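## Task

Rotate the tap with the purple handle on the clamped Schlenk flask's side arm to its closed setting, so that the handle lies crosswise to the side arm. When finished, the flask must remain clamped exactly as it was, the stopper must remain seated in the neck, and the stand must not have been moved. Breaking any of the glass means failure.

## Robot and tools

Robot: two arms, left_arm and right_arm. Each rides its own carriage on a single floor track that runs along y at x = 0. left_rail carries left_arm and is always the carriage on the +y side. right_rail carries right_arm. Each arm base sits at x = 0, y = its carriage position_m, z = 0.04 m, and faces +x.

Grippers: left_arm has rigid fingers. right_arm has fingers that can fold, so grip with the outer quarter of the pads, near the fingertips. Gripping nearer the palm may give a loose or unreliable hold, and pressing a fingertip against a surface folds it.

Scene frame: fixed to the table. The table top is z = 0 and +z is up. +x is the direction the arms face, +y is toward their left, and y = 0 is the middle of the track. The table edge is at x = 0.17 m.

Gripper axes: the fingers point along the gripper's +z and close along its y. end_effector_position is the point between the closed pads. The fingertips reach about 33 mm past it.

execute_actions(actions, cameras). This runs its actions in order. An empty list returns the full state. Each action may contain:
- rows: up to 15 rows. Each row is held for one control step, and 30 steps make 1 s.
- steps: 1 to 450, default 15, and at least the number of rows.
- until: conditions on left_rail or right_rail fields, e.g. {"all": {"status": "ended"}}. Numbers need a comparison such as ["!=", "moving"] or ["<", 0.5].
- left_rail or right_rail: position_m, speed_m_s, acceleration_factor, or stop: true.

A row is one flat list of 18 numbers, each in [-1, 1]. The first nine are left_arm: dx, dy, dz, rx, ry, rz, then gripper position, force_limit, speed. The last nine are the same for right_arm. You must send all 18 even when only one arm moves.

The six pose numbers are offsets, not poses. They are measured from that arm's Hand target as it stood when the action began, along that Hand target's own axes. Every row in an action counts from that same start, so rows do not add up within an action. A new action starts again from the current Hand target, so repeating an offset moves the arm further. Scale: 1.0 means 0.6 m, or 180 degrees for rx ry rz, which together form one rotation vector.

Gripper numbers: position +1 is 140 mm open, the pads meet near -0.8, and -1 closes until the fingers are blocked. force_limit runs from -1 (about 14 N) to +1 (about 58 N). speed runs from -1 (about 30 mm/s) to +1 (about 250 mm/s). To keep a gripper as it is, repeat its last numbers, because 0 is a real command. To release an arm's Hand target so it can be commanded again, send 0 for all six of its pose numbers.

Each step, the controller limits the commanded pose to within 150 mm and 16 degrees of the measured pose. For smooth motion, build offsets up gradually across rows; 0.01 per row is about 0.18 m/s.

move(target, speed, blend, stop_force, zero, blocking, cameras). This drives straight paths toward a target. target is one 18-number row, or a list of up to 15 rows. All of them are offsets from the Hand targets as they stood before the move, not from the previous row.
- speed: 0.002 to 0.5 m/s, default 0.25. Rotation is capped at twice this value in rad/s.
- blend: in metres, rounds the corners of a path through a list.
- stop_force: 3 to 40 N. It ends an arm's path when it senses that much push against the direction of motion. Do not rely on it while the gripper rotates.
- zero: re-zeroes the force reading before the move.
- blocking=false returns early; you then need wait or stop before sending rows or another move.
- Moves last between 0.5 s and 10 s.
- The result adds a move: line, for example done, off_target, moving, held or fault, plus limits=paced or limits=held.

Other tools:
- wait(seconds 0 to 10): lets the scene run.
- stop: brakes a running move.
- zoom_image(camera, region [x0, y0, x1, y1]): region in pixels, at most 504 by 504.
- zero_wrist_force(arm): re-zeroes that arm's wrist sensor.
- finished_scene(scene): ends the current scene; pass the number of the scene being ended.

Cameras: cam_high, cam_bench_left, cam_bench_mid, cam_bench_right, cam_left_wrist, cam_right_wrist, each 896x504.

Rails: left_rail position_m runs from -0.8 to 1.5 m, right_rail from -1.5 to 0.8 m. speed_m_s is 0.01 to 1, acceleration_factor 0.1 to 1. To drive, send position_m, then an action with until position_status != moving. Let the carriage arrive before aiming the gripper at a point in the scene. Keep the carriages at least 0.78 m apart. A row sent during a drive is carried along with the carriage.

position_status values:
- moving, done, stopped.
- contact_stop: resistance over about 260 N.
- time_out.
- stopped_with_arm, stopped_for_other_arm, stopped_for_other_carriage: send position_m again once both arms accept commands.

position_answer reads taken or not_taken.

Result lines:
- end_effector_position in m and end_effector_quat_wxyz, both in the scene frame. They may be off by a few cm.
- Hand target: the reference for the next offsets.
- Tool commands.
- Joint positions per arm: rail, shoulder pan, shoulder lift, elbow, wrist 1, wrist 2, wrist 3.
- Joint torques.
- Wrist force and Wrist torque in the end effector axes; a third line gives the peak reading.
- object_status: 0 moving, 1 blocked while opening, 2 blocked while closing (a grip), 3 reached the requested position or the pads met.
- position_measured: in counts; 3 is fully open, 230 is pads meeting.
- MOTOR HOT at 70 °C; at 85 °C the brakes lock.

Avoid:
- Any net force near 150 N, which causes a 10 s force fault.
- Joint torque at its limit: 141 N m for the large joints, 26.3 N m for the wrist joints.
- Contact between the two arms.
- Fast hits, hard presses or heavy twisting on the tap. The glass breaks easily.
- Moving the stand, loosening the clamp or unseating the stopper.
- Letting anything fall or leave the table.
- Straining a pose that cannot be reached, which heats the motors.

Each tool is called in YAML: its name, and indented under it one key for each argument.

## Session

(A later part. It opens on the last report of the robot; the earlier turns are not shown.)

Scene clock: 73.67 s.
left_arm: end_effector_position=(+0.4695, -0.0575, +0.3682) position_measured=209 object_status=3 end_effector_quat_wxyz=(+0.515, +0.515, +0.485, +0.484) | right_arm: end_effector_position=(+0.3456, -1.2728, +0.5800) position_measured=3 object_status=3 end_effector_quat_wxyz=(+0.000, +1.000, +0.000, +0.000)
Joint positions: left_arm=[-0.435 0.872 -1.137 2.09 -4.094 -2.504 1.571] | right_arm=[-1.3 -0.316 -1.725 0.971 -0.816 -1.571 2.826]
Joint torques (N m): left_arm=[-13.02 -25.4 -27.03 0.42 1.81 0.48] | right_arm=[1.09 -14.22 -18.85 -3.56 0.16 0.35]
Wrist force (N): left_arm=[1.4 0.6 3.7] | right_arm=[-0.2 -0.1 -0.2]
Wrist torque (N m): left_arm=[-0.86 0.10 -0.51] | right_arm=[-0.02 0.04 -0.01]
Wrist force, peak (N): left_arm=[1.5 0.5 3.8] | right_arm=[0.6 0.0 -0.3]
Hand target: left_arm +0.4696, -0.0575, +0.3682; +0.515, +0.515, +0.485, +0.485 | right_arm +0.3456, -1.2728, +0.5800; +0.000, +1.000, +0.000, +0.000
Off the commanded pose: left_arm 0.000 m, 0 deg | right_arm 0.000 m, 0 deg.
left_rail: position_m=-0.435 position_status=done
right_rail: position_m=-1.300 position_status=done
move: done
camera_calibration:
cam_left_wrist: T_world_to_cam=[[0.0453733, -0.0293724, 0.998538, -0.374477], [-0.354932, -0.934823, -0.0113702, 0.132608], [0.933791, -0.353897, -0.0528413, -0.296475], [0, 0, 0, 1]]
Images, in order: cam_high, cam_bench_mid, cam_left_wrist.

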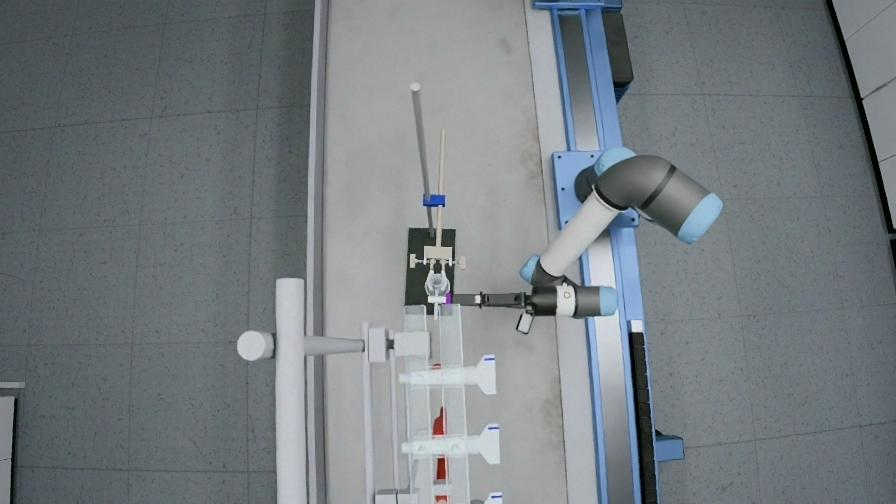

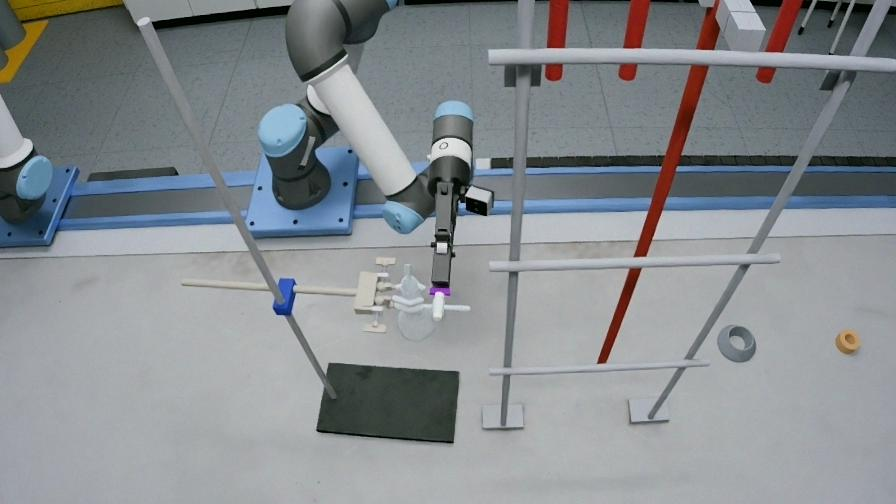

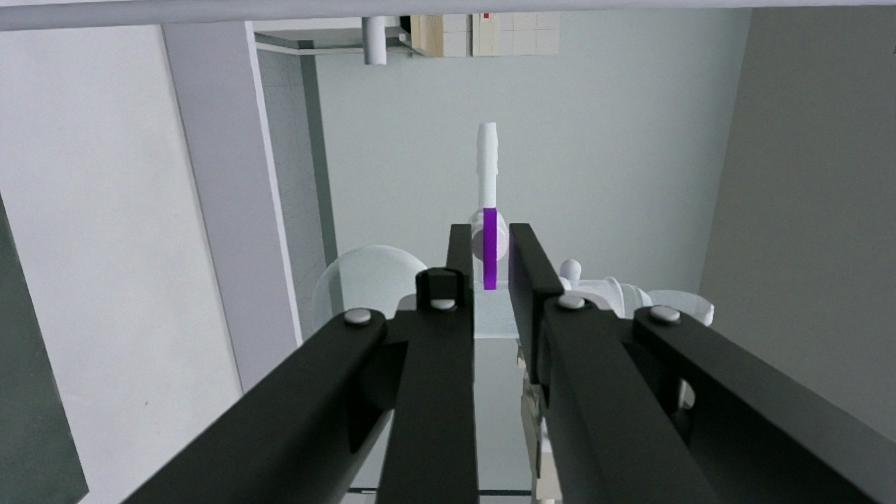

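move:
  target: [0,0,0.0158,0,0,0,-0.635,-1,-1,0,0,0,0,0,0,1,1,1]
  speed: 0.02
  stop_force: 5
  cameras: ["cam_high","cam_bench_mid","cam_left_wrist"]

zoom_image:
  camera: "cam_bench_mid"
  region: [390, 220, 500, 350]

zoom_image:
  camera: "cam_high"
  region: [405, 260, 495, 330]

zoom_image:
  camera: "cam_left_wrist"
  region: [400, 180, 580, 340]

Scene clock: 79.80 s.
left_arm: end_effector_position=(+0.4791, -0.0581, +0.3682) position_measured=209 object_status=3 end_effector_quat_wxyz=(+0.515, +0.515, +0.485, +0.485) | right_arm: end_effector_position=(+0.3456, -1.2728, +0.5800) position_measured=3 object_status=3 end_effector_quat_wxyz=(+0.000, +1.000, +0.000, +0.000)
Joint positions: left_arm=[-0.435 0.853 -1.132 2.081 -4.09 -2.485 1.571] | right_arm=[-1.3 -0.316 -1.725 0.971 -0.816 -1.571 2.826]
Joint torques (N m): left_arm=[-12.21 -26.5 -25.87 0.09 1.59 0.44] | right_arm=[1.42 -13.37 -19.83 -3.58 0.21 0.23]
Wrist force (N): left_arm=[1.3 0.6 3.5] | right_arm=[0.3 0.2 -0.3]
Wrist torque (N m): left_arm=[-0.85 0.13 -0.51] | right_arm=[0.04 -0.07 -0.01]
Wrist force, peak (N): left_arm=[1.3 0.7 3.9] | right_arm=[0.4 0.5 -0.2]
Hand target: left_arm +0.4791, -0.0581, +0.3682; +0.515, +0.515, +0.485, +0.485 | right_arm +0.3456, -1.2728, +0.5800; +0.000, +1.000, +0.000, +0.000
Off the commanded pose: left_arm 0.000 m, 0 deg | right_arm 0.000 m, 0 deg.
left_rail: position_m=-0.435 position_status=done
right_rail: position_m=-1.300 position_status=done
move: done
camera_calibration:
cam_left_wrist: T_world_to_cam=[[0.0453701, -0.0293767, 0.998538, -0.37493], [-0.354927, -0.934825, -0.0113756, 0.135463], [0.933793, -0.353892, -0.0528397, -0.305626], [0, 0, 0, 1]]
Images, in order: cam_high, cam_bench_mid, cam_left_wrist.

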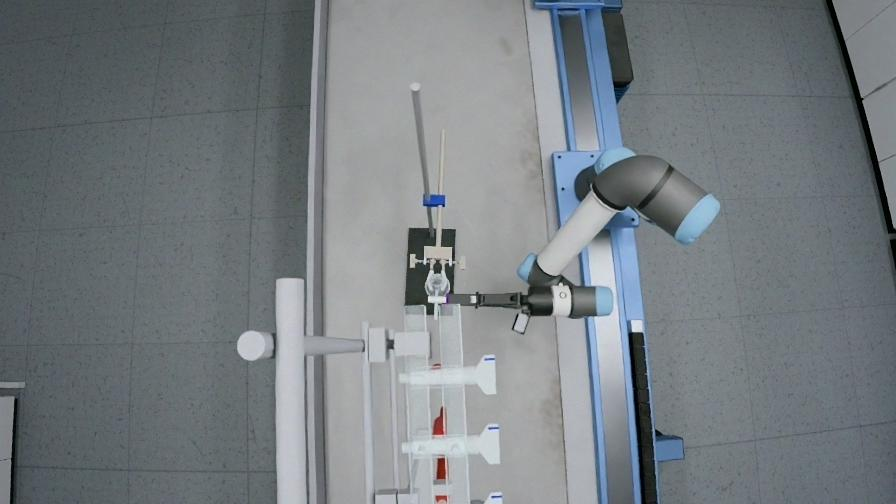

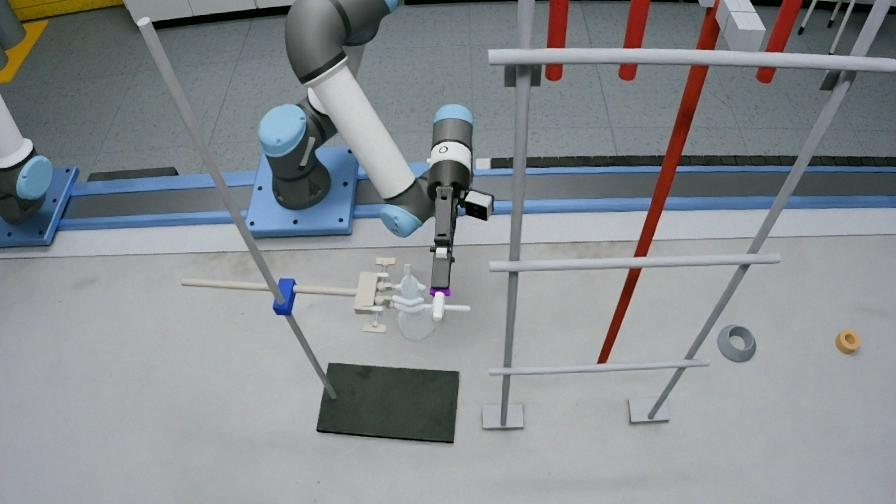

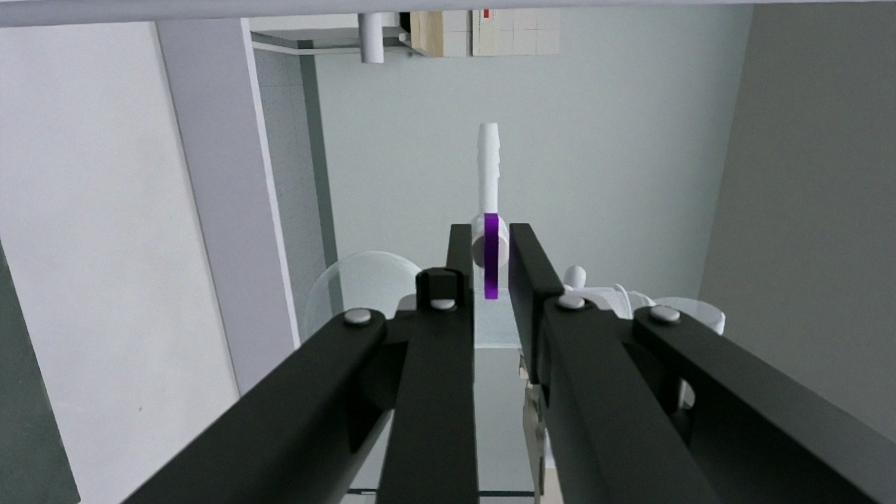

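Scaled by 3.877.

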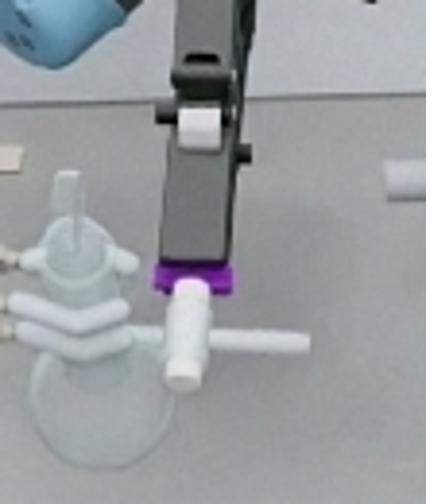

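Scaled by 5.600.

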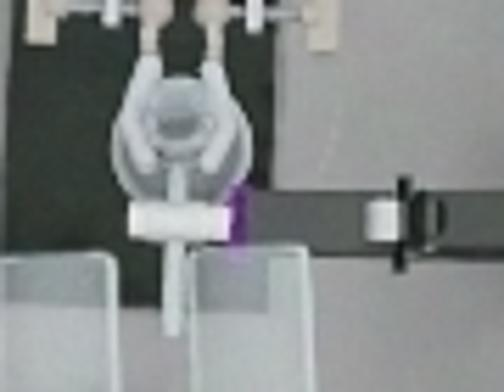

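Scaled by 2.800.

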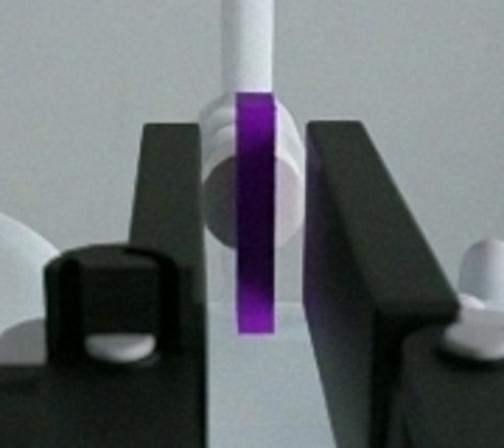

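move:
  target: [0,0,0.0033,0,0,0,-0.635,-1,-1,0,0,0,0,0,0,1,1,1]
  speed: 0.01
  stop_force: 5
  cameras: []

move:
  target: [0,0,0,0,0,0,-0.70,-1,-1,0,0,0,0,0,0,1,1,1]
  speed: 0.02
  cameras: ["cam_high","cam_bench_mid","cam_left_wrist"]

zoom_image:
  camera: "cam_left_wrist"
  region: [400, 180, 580, 340]

zoom_image:
  camera: "cam_high"
  region: [405, 260, 495, 330]

Scene clock: 82.43 s.
Wrist force, peak (N): left_arm=[1.3 0.5 3.9] | right_arm=[0.4 0.4 -0.3]
Off the commanded pose: left_arm 0.000 m, 0 deg | right_arm 0.000 m, 0 deg.
left_rail: position_m=-0.435 position_status=done
right_rail: position_m=-1.300 position_status=done
move: done

Scene clock: 83.13 s.
left_arm: end_effector_position=(+0.4811, -0.0582, +0.3682) position_measured=217 object_status=3 end_effector_quat_wxyz=(+0.515, +0.515, +0.485, +0.485) | right_arm: end_effector_position=(+0.3456, -1.2728, +0.5800) position_measured=3 object_status=3 end_effector_quat_wxyz=(+0.000, +1.000, +0.000, +0.000)
Joint positions: left_arm=[-0.435 0.85 -1.131 2.079 -4.089 -2.481 1.571] | right_arm=[-1.3 -0.316 -1.725 0.971 -0.816 -1.571 2.826]
Joint torques (N m): left_arm=[-12.12 -26.28 -24.04 0.11 1.47 0.55] | right_arm=[2.01 -14.64 -21.11 -3.65 0.13 0.12]
Wrist force (N): left_arm=[1.4 0.7 3.5] | right_arm=[-0.1 0.4 0.0]
Wrist torque (N m): left_arm=[-0.82 0.10 -0.51] | right_arm=[0.09 0.02 -0.01]
Wrist force, peak (N): left_arm=[1.4 0.5 3.8] | right_arm=[0.3 0.5 -0.4]
Hand target: left_arm +0.4811, -0.0582, +0.3682; +0.515, +0.515, +0.485, +0.485 | right_arm +0.3456, -1.2728, +0.5800; +0.000, +1.000, +0.000, +0.000
Off the commanded pose: left_arm 0.000 m, 0 deg | right_arm 0.000 m, 0 deg.
left_rail: position_m=-0.435 position_status=done
right_rail: position_m=-1.300 position_status=done
move: done
camera_calibration:
cam_left_wrist: T_world_to_cam=[[0.0453701, -0.0293767, 0.998538, -0.375023], [-0.354927, -0.934825, -0.0113756, 0.136052], [0.933792, -0.353892, -0.0528397, -0.307515], [0, 0, 0, 1]]
Images, in order: cam_high, cam_bench_mid, cam_left_wrist.

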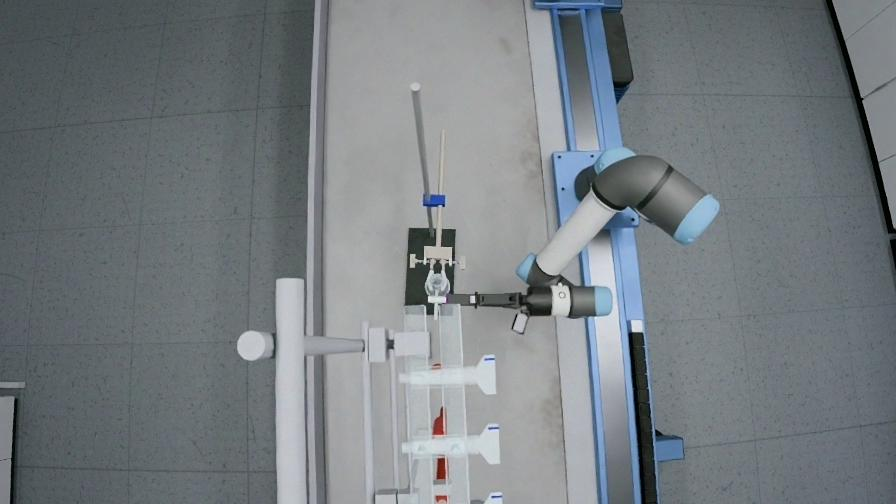

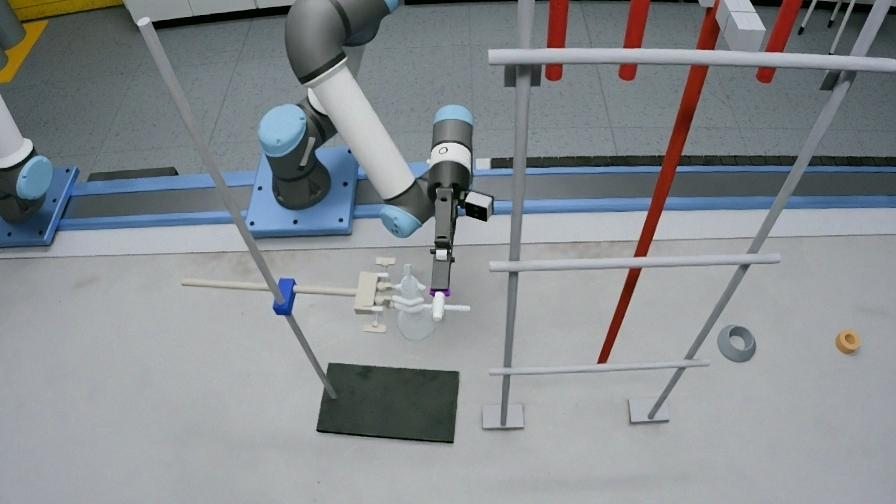

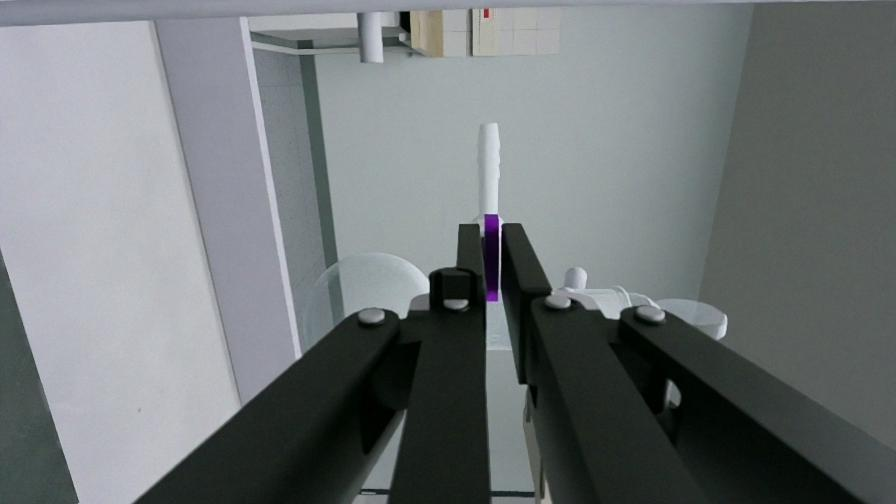

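Scaled by 2.800.

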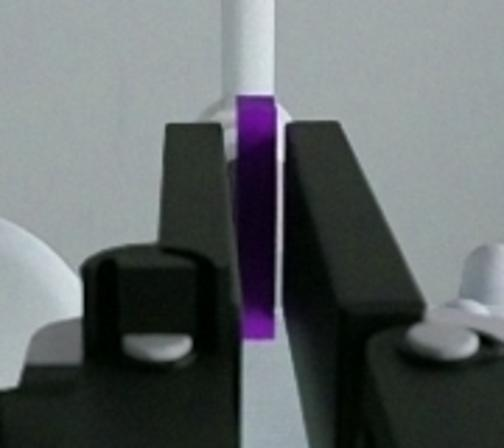

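Scaled by 5.600.

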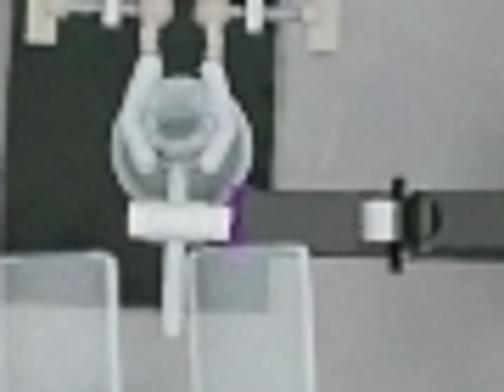

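move:
  target: [0,0,0,0,0,0,-1,-1,-1,0,0,0,0,0,0,1,1,1]
  speed: 0.02
  cameras: ["cam_bench_mid","cam_left_wrist"]

zoom_image:
  camera: "cam_left_wrist"
  region: [400, 180, 580, 340]

zoom_image:
  camera: "cam_bench_mid"
  region: [390, 220, 500, 350]

Scene clock: 90.43 s.
left_arm: end_effector_position=(+0.4811, -0.0582, +0.3682) position_measured=223 object_status=2 end_effector_quat_wxyz=(+0.515, +0.515, +0.485, +0.485) | right_arm: end_effector_position=(+0.3456, -1.2728, +0.5800) position_measured=3 object_status=3 end_effector_quat_wxyz=(+0.000, +1.000, +0.000, +0.000)
Joint positions: left_arm=[-0.435 0.85 -1.131 2.079 -4.089 -2.481 1.571] | right_arm=[-1.3 -0.316 -1.725 0.971 -0.816 -1.571 2.826]
Joint torques (N m): left_arm=[-11.63 -27.18 -16.53 -0.5 -0.09 0.56] | right_arm=[2.02 -14.84 -21.81 -3.63 0.22 0.22]
Wrist force (N): left_arm=[1.7 3.4 3.6] | right_arm=[0.2 0.5 -0.2]
Wrist torque (N m): left_arm=[-1.01 0.14 -0.61] | right_arm=[0.11 -0.05 0.00]
Wrist force, peak (N): left_arm=[1.8 3.7 3.7] | right_arm=[0.4 0.3 -0.7]
Hand target: left_arm +0.4811, -0.0582, +0.3682; +0.515, +0.515, +0.485, +0.485 | right_arm +0.3456, -1.2728, +0.5800; +0.000, +1.000, +0.000, +0.000
Off the commanded pose: left_arm 0.000 m, 0 deg | right_arm 0.000 m, 0 deg.
left_rail: position_m=-0.435 position_status=done
right_rail: position_m=-1.300 position_status=done
move: done
camera_calibration:
cam_left_wrist: T_world_to_cam=[[0.0453708, -0.0293759, 0.998538, -0.375023], [-0.354903, -0.934834, -0.011376, 0.136047], [0.933802, -0.353868, -0.0528398, -0.307515], [0, 0, 0, 1]]
Images, in order: cam_bench_mid, cam_left_wrist.

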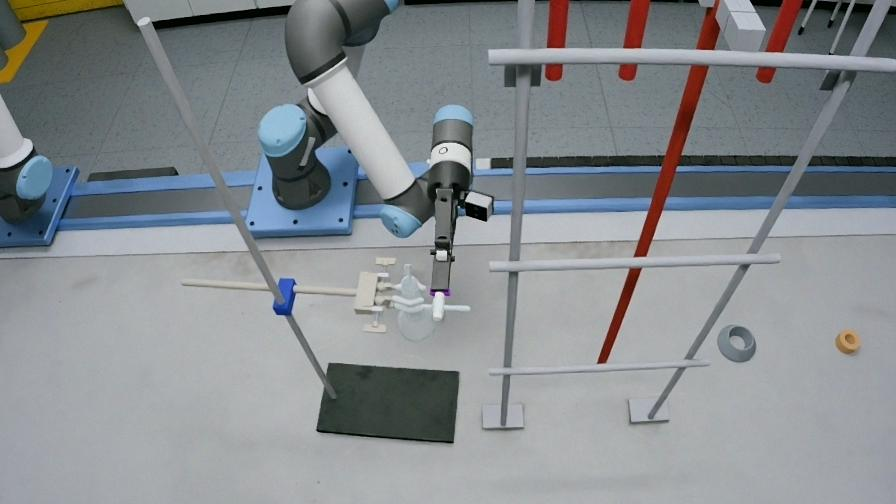

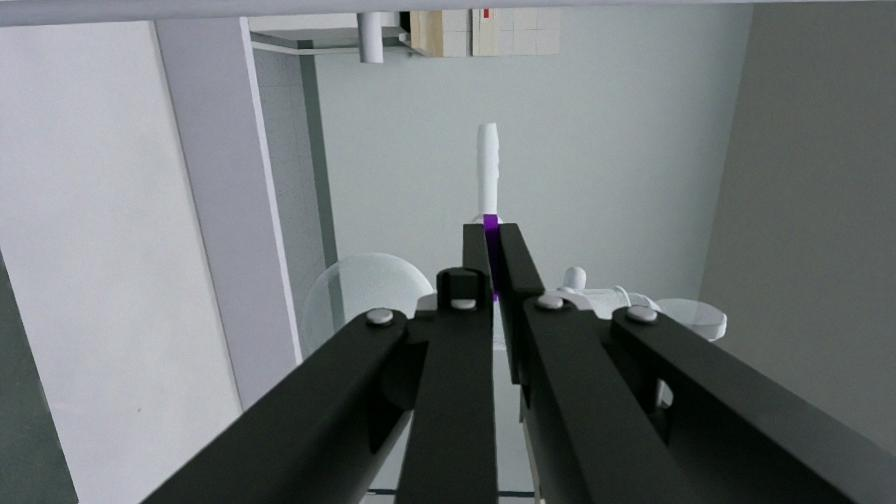

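Scaled by 2.800.

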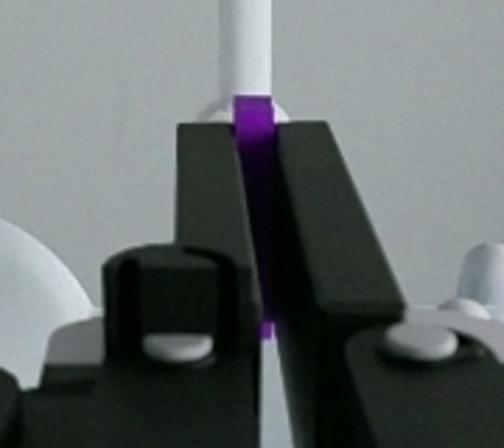

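Scaled by 3.877.

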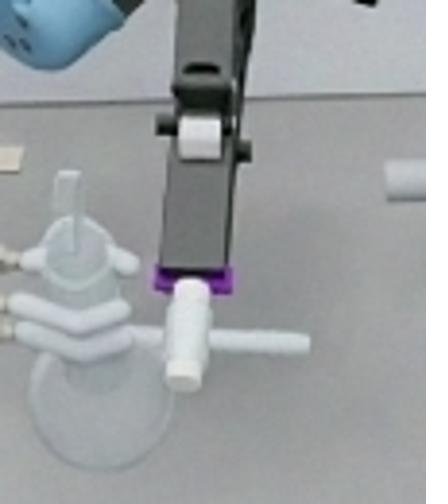

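move:
  target: [0,0.0002,0,0,0,0.0167,-1,-1,-1,0,0,0,0,0,0,1,1,1]
  speed: 0.03
  cameras: ["cam_left_wrist"]

zoom_image:
  camera: "cam_left_wrist"
  region: [400, 180, 580, 340]

Scene clock: 92.67 s.
left_arm: end_effector_position=(+0.4811, -0.0582, +0.3683) position_measured=223 object_status=2 end_effector_quat_wxyz=(+0.502, +0.528, +0.471, +0.498) | right_arm: end_effector_position=(+0.3456, -1.2728, +0.5800) position_measured=3 object_status=3 end_effector_quat_wxyz=(+0.000, +1.000, +0.000, +0.000)
Joint positions: left_arm=[-0.435 0.85 -1.131 2.079 -4.089 -2.481 1.623] | right_arm=[-1.3 -0.316 -1.725 0.971 -0.816 -1.571 2.826]
Joint torques (N m): left_arm=[-11.39 -40.64 -24.41 0.69 -1.65 2.37] | right_arm=[2.45 -14.98 -22.31 -3.55 0.09 0.35]
Wrist force (N): left_arm=[2.4 3.1 3.5] | right_arm=[0.2 -0.1 -0.2]
Wrist torque (N m): left_arm=[-0.95 0.11 -0.62] | right_arm=[-0.02 -0.03 0.00]
Wrist force, peak (N): left_arm=[2.0 4.0 3.5] | right_arm=[0.5 0.3 0.3]
Hand target: left_arm +0.4811, -0.0582, +0.3683; +0.502, +0.528, +0.471, +0.498 | right_arm +0.3456, -1.2728, +0.5800; +0.000, +1.000, +0.000, +0.000
Off the commanded pose: left_arm 0.000 m, 0 deg | right_arm 0.000 m, 0 deg.
left_rail: position_m=-0.435 position_status=done
right_rail: position_m=-1.300 position_status=done
move: done
camera_calibration:
cam_left_wrist: T_world_to_cam=[[0.0421824, -0.0814081, 0.995788, -0.37562], [-0.354811, -0.93293, -0.0612392, 0.154472], [0.933986, -0.350733, -0.0682378, -0.301746], [0, 0, 0, 1]]
Images, in order: cam_left_wrist.

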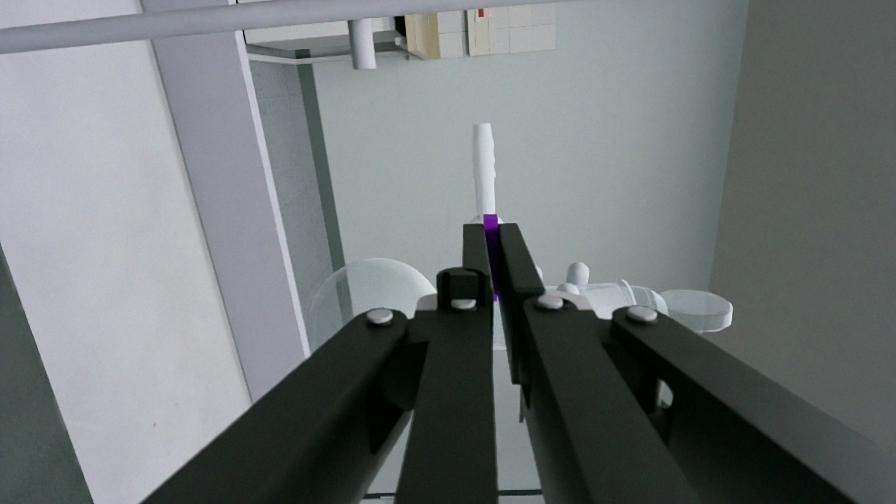

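Scaled by 2.800.

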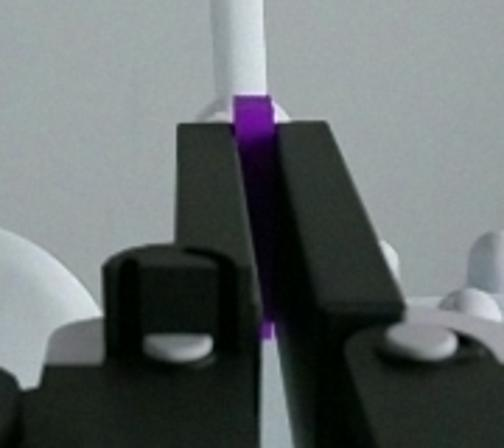

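move:
  target: [0,0.0002,0,0,0,0.0333,-1,-1,-1,0,0,0,0,0,0,1,1,1]
  speed: 0.05
  cameras: ["cam_left_wrist"]

zoom_image:
  camera: "cam_left_wrist"
  region: [400, 180, 580, 340]

Scene clock: 94.60 s.
left_arm: end_effector_position=(+0.4811, -0.0582, +0.3685) position_measured=223 object_status=2 end_effector_quat_wxyz=(+0.475, +0.551, +0.443, +0.523) | right_arm: end_effector_position=(+0.3456, -1.2728, +0.5800) position_measured=3 object_status=3 end_effector_quat_wxyz=(+0.000, +1.000, +0.000, +0.000)
Joint positions: left_arm=[-0.435 0.85 -1.131 2.079 -4.089 -2.481 1.728] | right_arm=[-1.3 -0.316 -1.725 0.971 -0.816 -1.571 2.826]
Joint torques (N m): left_arm=[-12.09 -40.93 -19.31 0.72 -1.11 2.27] | right_arm=[2.53 -14.78 -22.76 -3.4 0.22 0.23]
Wrist force (N): left_arm=[2.7 2.0 3.5] | right_arm=[0.1 0.0 -0.1]
Wrist torque (N m): left_arm=[-0.97 0.12 -0.57] | right_arm=[-0.01 -0.03 0.00]
Wrist force, peak (N): left_arm=[3.0 2.2 3.9] | right_arm=[0.2 0.4 -0.6]
Hand target: left_arm +0.4811, -0.0582, +0.3684; +0.475, +0.551, +0.443, +0.523 | right_arm +0.3456, -1.2728, +0.5800; +0.000, +1.000, +0.000, +0.000
Off the commanded pose: left_arm 0.000 m, 0 deg | right_arm 0.000 m, 0 deg.
left_rail: position_m=-0.435 position_status=done
right_rail: position_m=-1.300 position_status=done
move: done
camera_calibration:
cam_left_wrist: T_world_to_cam=[[0.0358242, -0.184773, 0.982128, -0.373685], [-0.354103, -0.921345, -0.160421, 0.191361], [0.93452, -0.342028, -0.0984353, -0.290366], [0, 0, 0, 1]]
Images, in order: cam_left_wrist.

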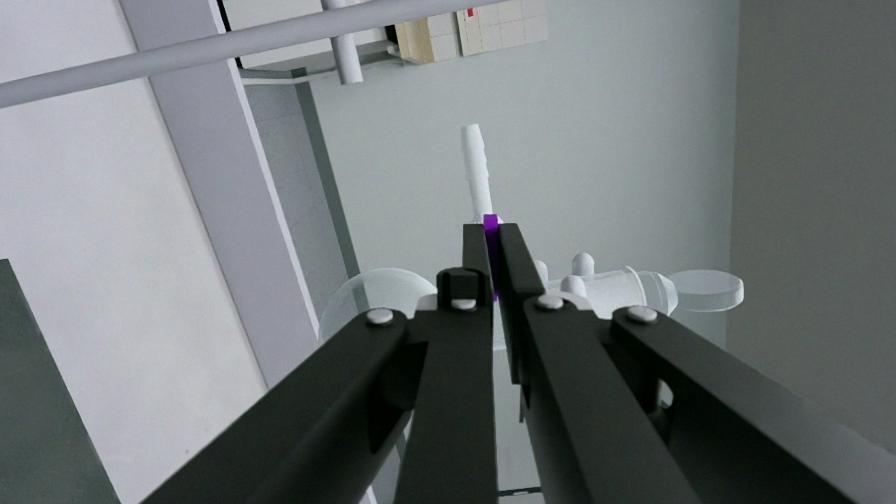

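Scaled by 2.800.

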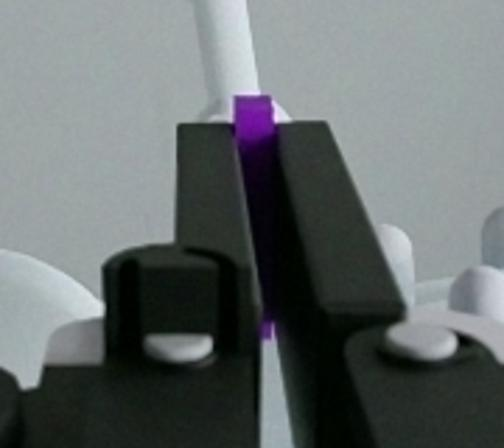

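move:
  target: [0,0,0,0,0,0.1111,-1,-1,-1,0,0,0,0,0,0,1,1,1]
  speed: 0.08
  cameras: ["cam_left_wrist"]

zoom_image:
  camera: "cam_left_wrist"
  region: [400, 180, 580, 340]

Scene clock: 97.87 s.
left_arm: end_effector_position=(+0.4811, -0.0582, +0.3685) position_measured=223 object_status=2 end_effector_quat_wxyz=(+0.377, +0.620, +0.340, +0.598) | right_arm: end_effector_position=(+0.3456, -1.2728, +0.5800) position_measured=3 object_status=3 end_effector_quat_wxyz=(+0.000, +1.000, +0.000, +0.000)
Joint positions: left_arm=[-0.435 0.85 -1.131 2.078 -4.089 -2.481 2.077] | right_arm=[-1.3 -0.316 -1.725 0.971 -0.816 -1.571 2.826]
Joint torques (N m): left_arm=[-11.32 -41.97 -9.05 0.28 0.1 2.31] | right_arm=[2.53 -14.6 -24.16 -3.51 0.26 0.35]
Wrist force (N): left_arm=[4.6 0.7 3.9] | right_arm=[0.2 0.3 -0.1]
Wrist torque (N m): left_arm=[-0.98 -0.01 -0.37] | right_arm=[0.08 -0.03 0.00]
Wrist force, peak (N): left_arm=[4.9 0.8 3.8] | right_arm=[0.4 0.6 -0.2]
Hand target: left_arm +0.4811, -0.0582, +0.3684; +0.377, +0.620, +0.340, +0.598 | right_arm +0.3456, -1.2728, +0.5800; +0.000, +1.000, +0.000, +0.000
Off the commanded pose: left_arm 0.000 m, 0 deg | right_arm 0.000 m, 0 deg.
left_rail: position_m=-0.435 position_status=done
right_rail: position_m=-1.300 position_status=done
move: done
camera_calibration:
cam_left_wrist: T_world_to_cam=[[0.0159782, -0.509053, 0.860587, -0.338221], [-0.347266, -0.809944, -0.472649, 0.309622], [0.937631, -0.2913, -0.189718, -0.255285], [0, 0, 0, 1]]
Images, in order: cam_left_wrist.

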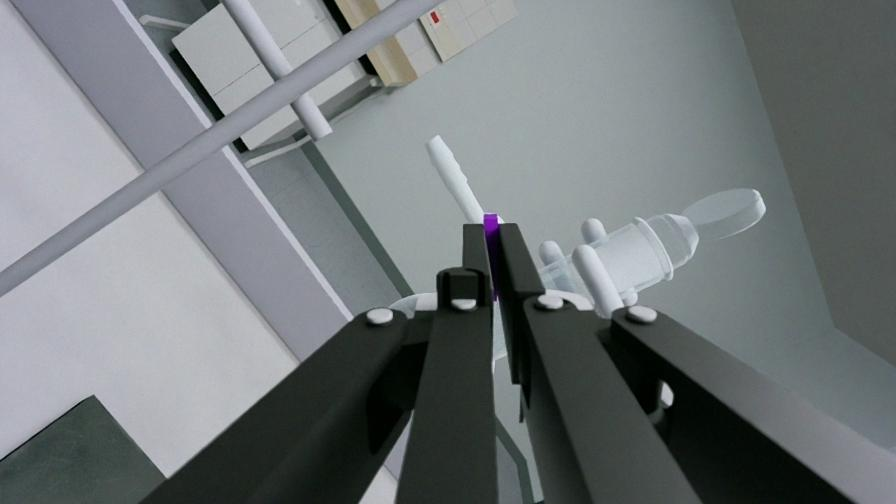

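Scaled by 2.800.

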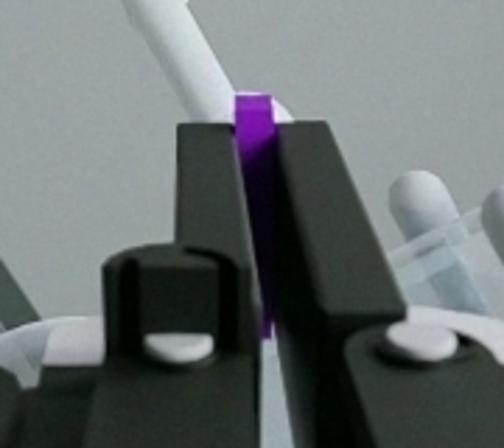

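move:
  target: [0,0,0,0,0,0.1111,-1,-1,-1,0,0,0,0,0,0,1,1,1]
  speed: 0.1
  cameras: ["cam_left_wrist","cam_bench_mid"]

zoom_image:
  camera: "cam_left_wrist"
  region: [400, 180, 580, 340]

zoom_image:
  camera: "cam_bench_mid"
  region: [390, 220, 500, 350]

Scene clock: 101.90 s.
left_arm: end_effector_position=(+0.4811, -0.0582, +0.3685) position_measured=223 object_status=2 end_effector_quat_wxyz=(+0.268, +0.670, +0.227, +0.654) | right_arm: end_effector_position=(+0.3456, -1.2728, +0.5800) position_measured=3 object_status=3 end_effector_quat_wxyz=(+0.000, +1.000, +0.000, +0.000)
Joint positions: left_arm=[-0.435 0.85 -1.131 2.078 -4.089 -2.481 2.426] | right_arm=[-1.3 -0.316 -1.725 0.971 -0.816 -1.571 2.826]
Joint torques (N m): left_arm=[-8.97 -41.36 -4.22 0.35 -0.56 2.3] | right_arm=[2.62 -15.47 -24.91 -3.42 0.11 0.13]
Wrist force (N): left_arm=[5.5 -1.1 4.1] | right_arm=[0.0 -0.2 -0.1]
Wrist torque (N m): left_arm=[-0.96 -0.04 -0.14] | right_arm=[-0.03 0.00 -0.01]
Wrist force, peak (N): left_arm=[5.8 -0.8 4.2] | right_arm=[0.6 0.3 0.1]
Hand target: left_arm +0.4811, -0.0582, +0.3684; +0.268, +0.670, +0.227, +0.654 | right_arm +0.3456, -1.2728, +0.5800; +0.000, +1.000, +0.000, +0.000
Off the commanded pose: left_arm 0.000 m, 0 deg | right_arm 0.000 m, 0 deg.
left_rail: position_m=-0.435 position_status=done
right_rail: position_m=-1.300 position_status=done
move: done
camera_calibration:
cam_left_wrist: T_world_to_cam=[[-0.000107485, -0.772321, 0.635232, -0.262771], [-0.334313, -0.598655, -0.727906, 0.409745], [0.942462, -0.212445, -0.258133, -0.227808], [0, 0, 0, 1]]
Images, in order: cam_bench_mid, cam_left_wrist.

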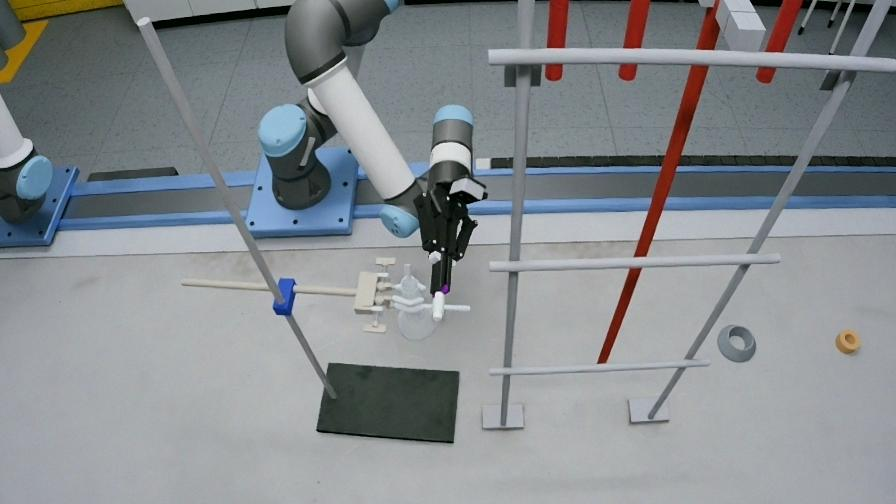

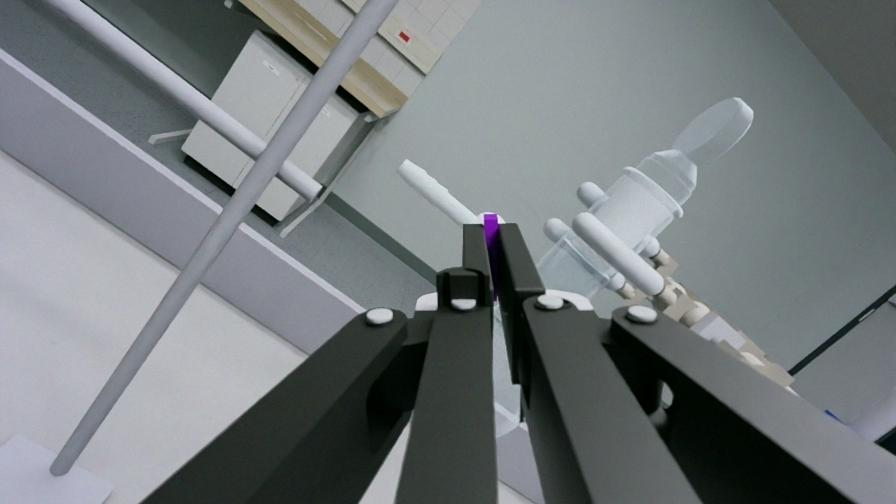

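Scaled by 2.800.

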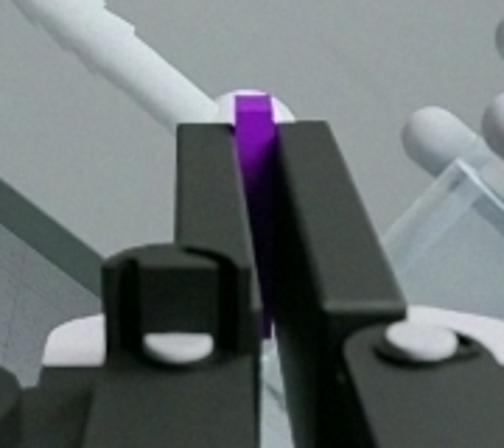

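Scaled by 3.877.

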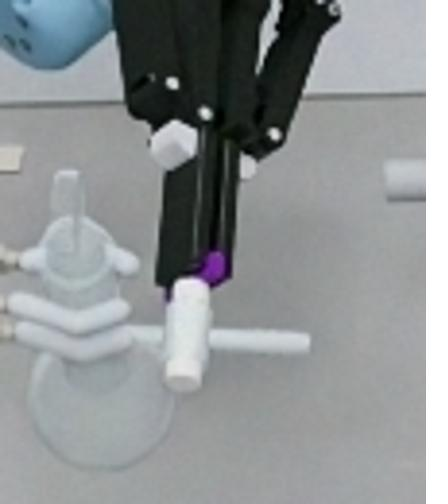

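move:
  target: [0.0005,-0.0002,0,0,0,0.1111,-1,-1,-1,0,0,0,0,0,0,1,1,1]
  speed: 0.1
  cameras: ["cam_left_wrist"]

zoom_image:
  camera: "cam_left_wrist"
  region: [400, 180, 580, 340]

Scene clock: 106.77 s.
left_arm: end_effector_position=(+0.4811, -0.0579, +0.3686) position_measured=223 object_status=2 end_effector_quat_wxyz=(+0.150, +0.699, +0.108, +0.691) | right_arm: end_effector_position=(+0.3456, -1.2728, +0.5800) position_measured=3 object_status=3 end_effector_quat_wxyz=(+0.000, +1.000, +0.000, +0.000)
Joint positions: left_arm=[-0.435 0.85 -1.131 2.078 -4.088 -2.482 2.775] | right_arm=[-1.3 -0.316 -1.725 0.971 -0.816 -1.571 2.826]
Joint torques (N m): left_arm=[11.23 -42.36 -10.48 0.24 -1.39 2.52] | right_arm=[2.95 -15.75 -26.23 -3.4 0.24 0.15]
Wrist force (N): left_arm=[4.2 -1.3 4.7] | right_arm=[-0.1 -0.1 -0.1]
Wrist torque (N m): left_arm=[-0.95 0.02 0.10] | right_arm=[-0.02 0.02 0.00]
Wrist force, peak (N): left_arm=[6.0 -0.7 4.1] | right_arm=[0.0 0.6 -0.5]
Hand target: left_arm +0.4811, -0.0579, +0.3686; +0.150, +0.699, +0.108, +0.691 | right_arm +0.3456, -1.2728, +0.5800; +0.000, +1.000, +0.000, +0.000
Off the commanded pose: left_arm 0.000 m, 0 deg | right_arm 0.000 m, 0 deg.
left_rail: position_m=-0.435 position_status=done
right_rail: position_m=-1.300 position_status=done
move: done
camera_calibration:
cam_left_wrist: T_world_to_cam=[[-0.0105154, -0.942765, 0.333293, -0.156203], [-0.316832, -0.312996, -0.89535, 0.479885], [0.948423, -0.115013, -0.295407, -0.211213], [0, 0, 0, 1]]
Images, in order: cam_left_wrist.

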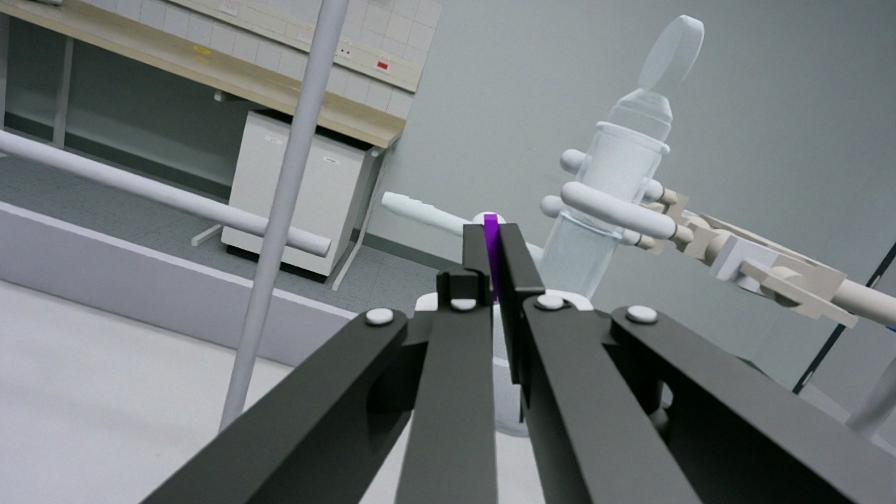

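Scaled by 2.800.

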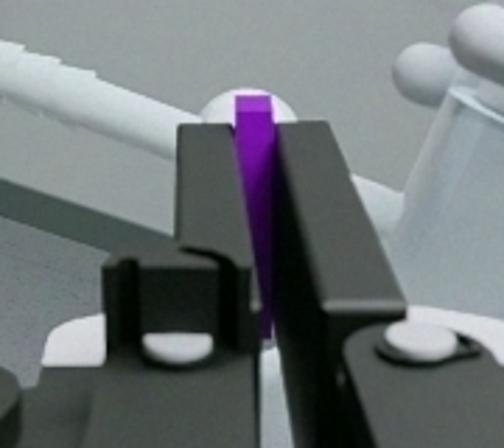

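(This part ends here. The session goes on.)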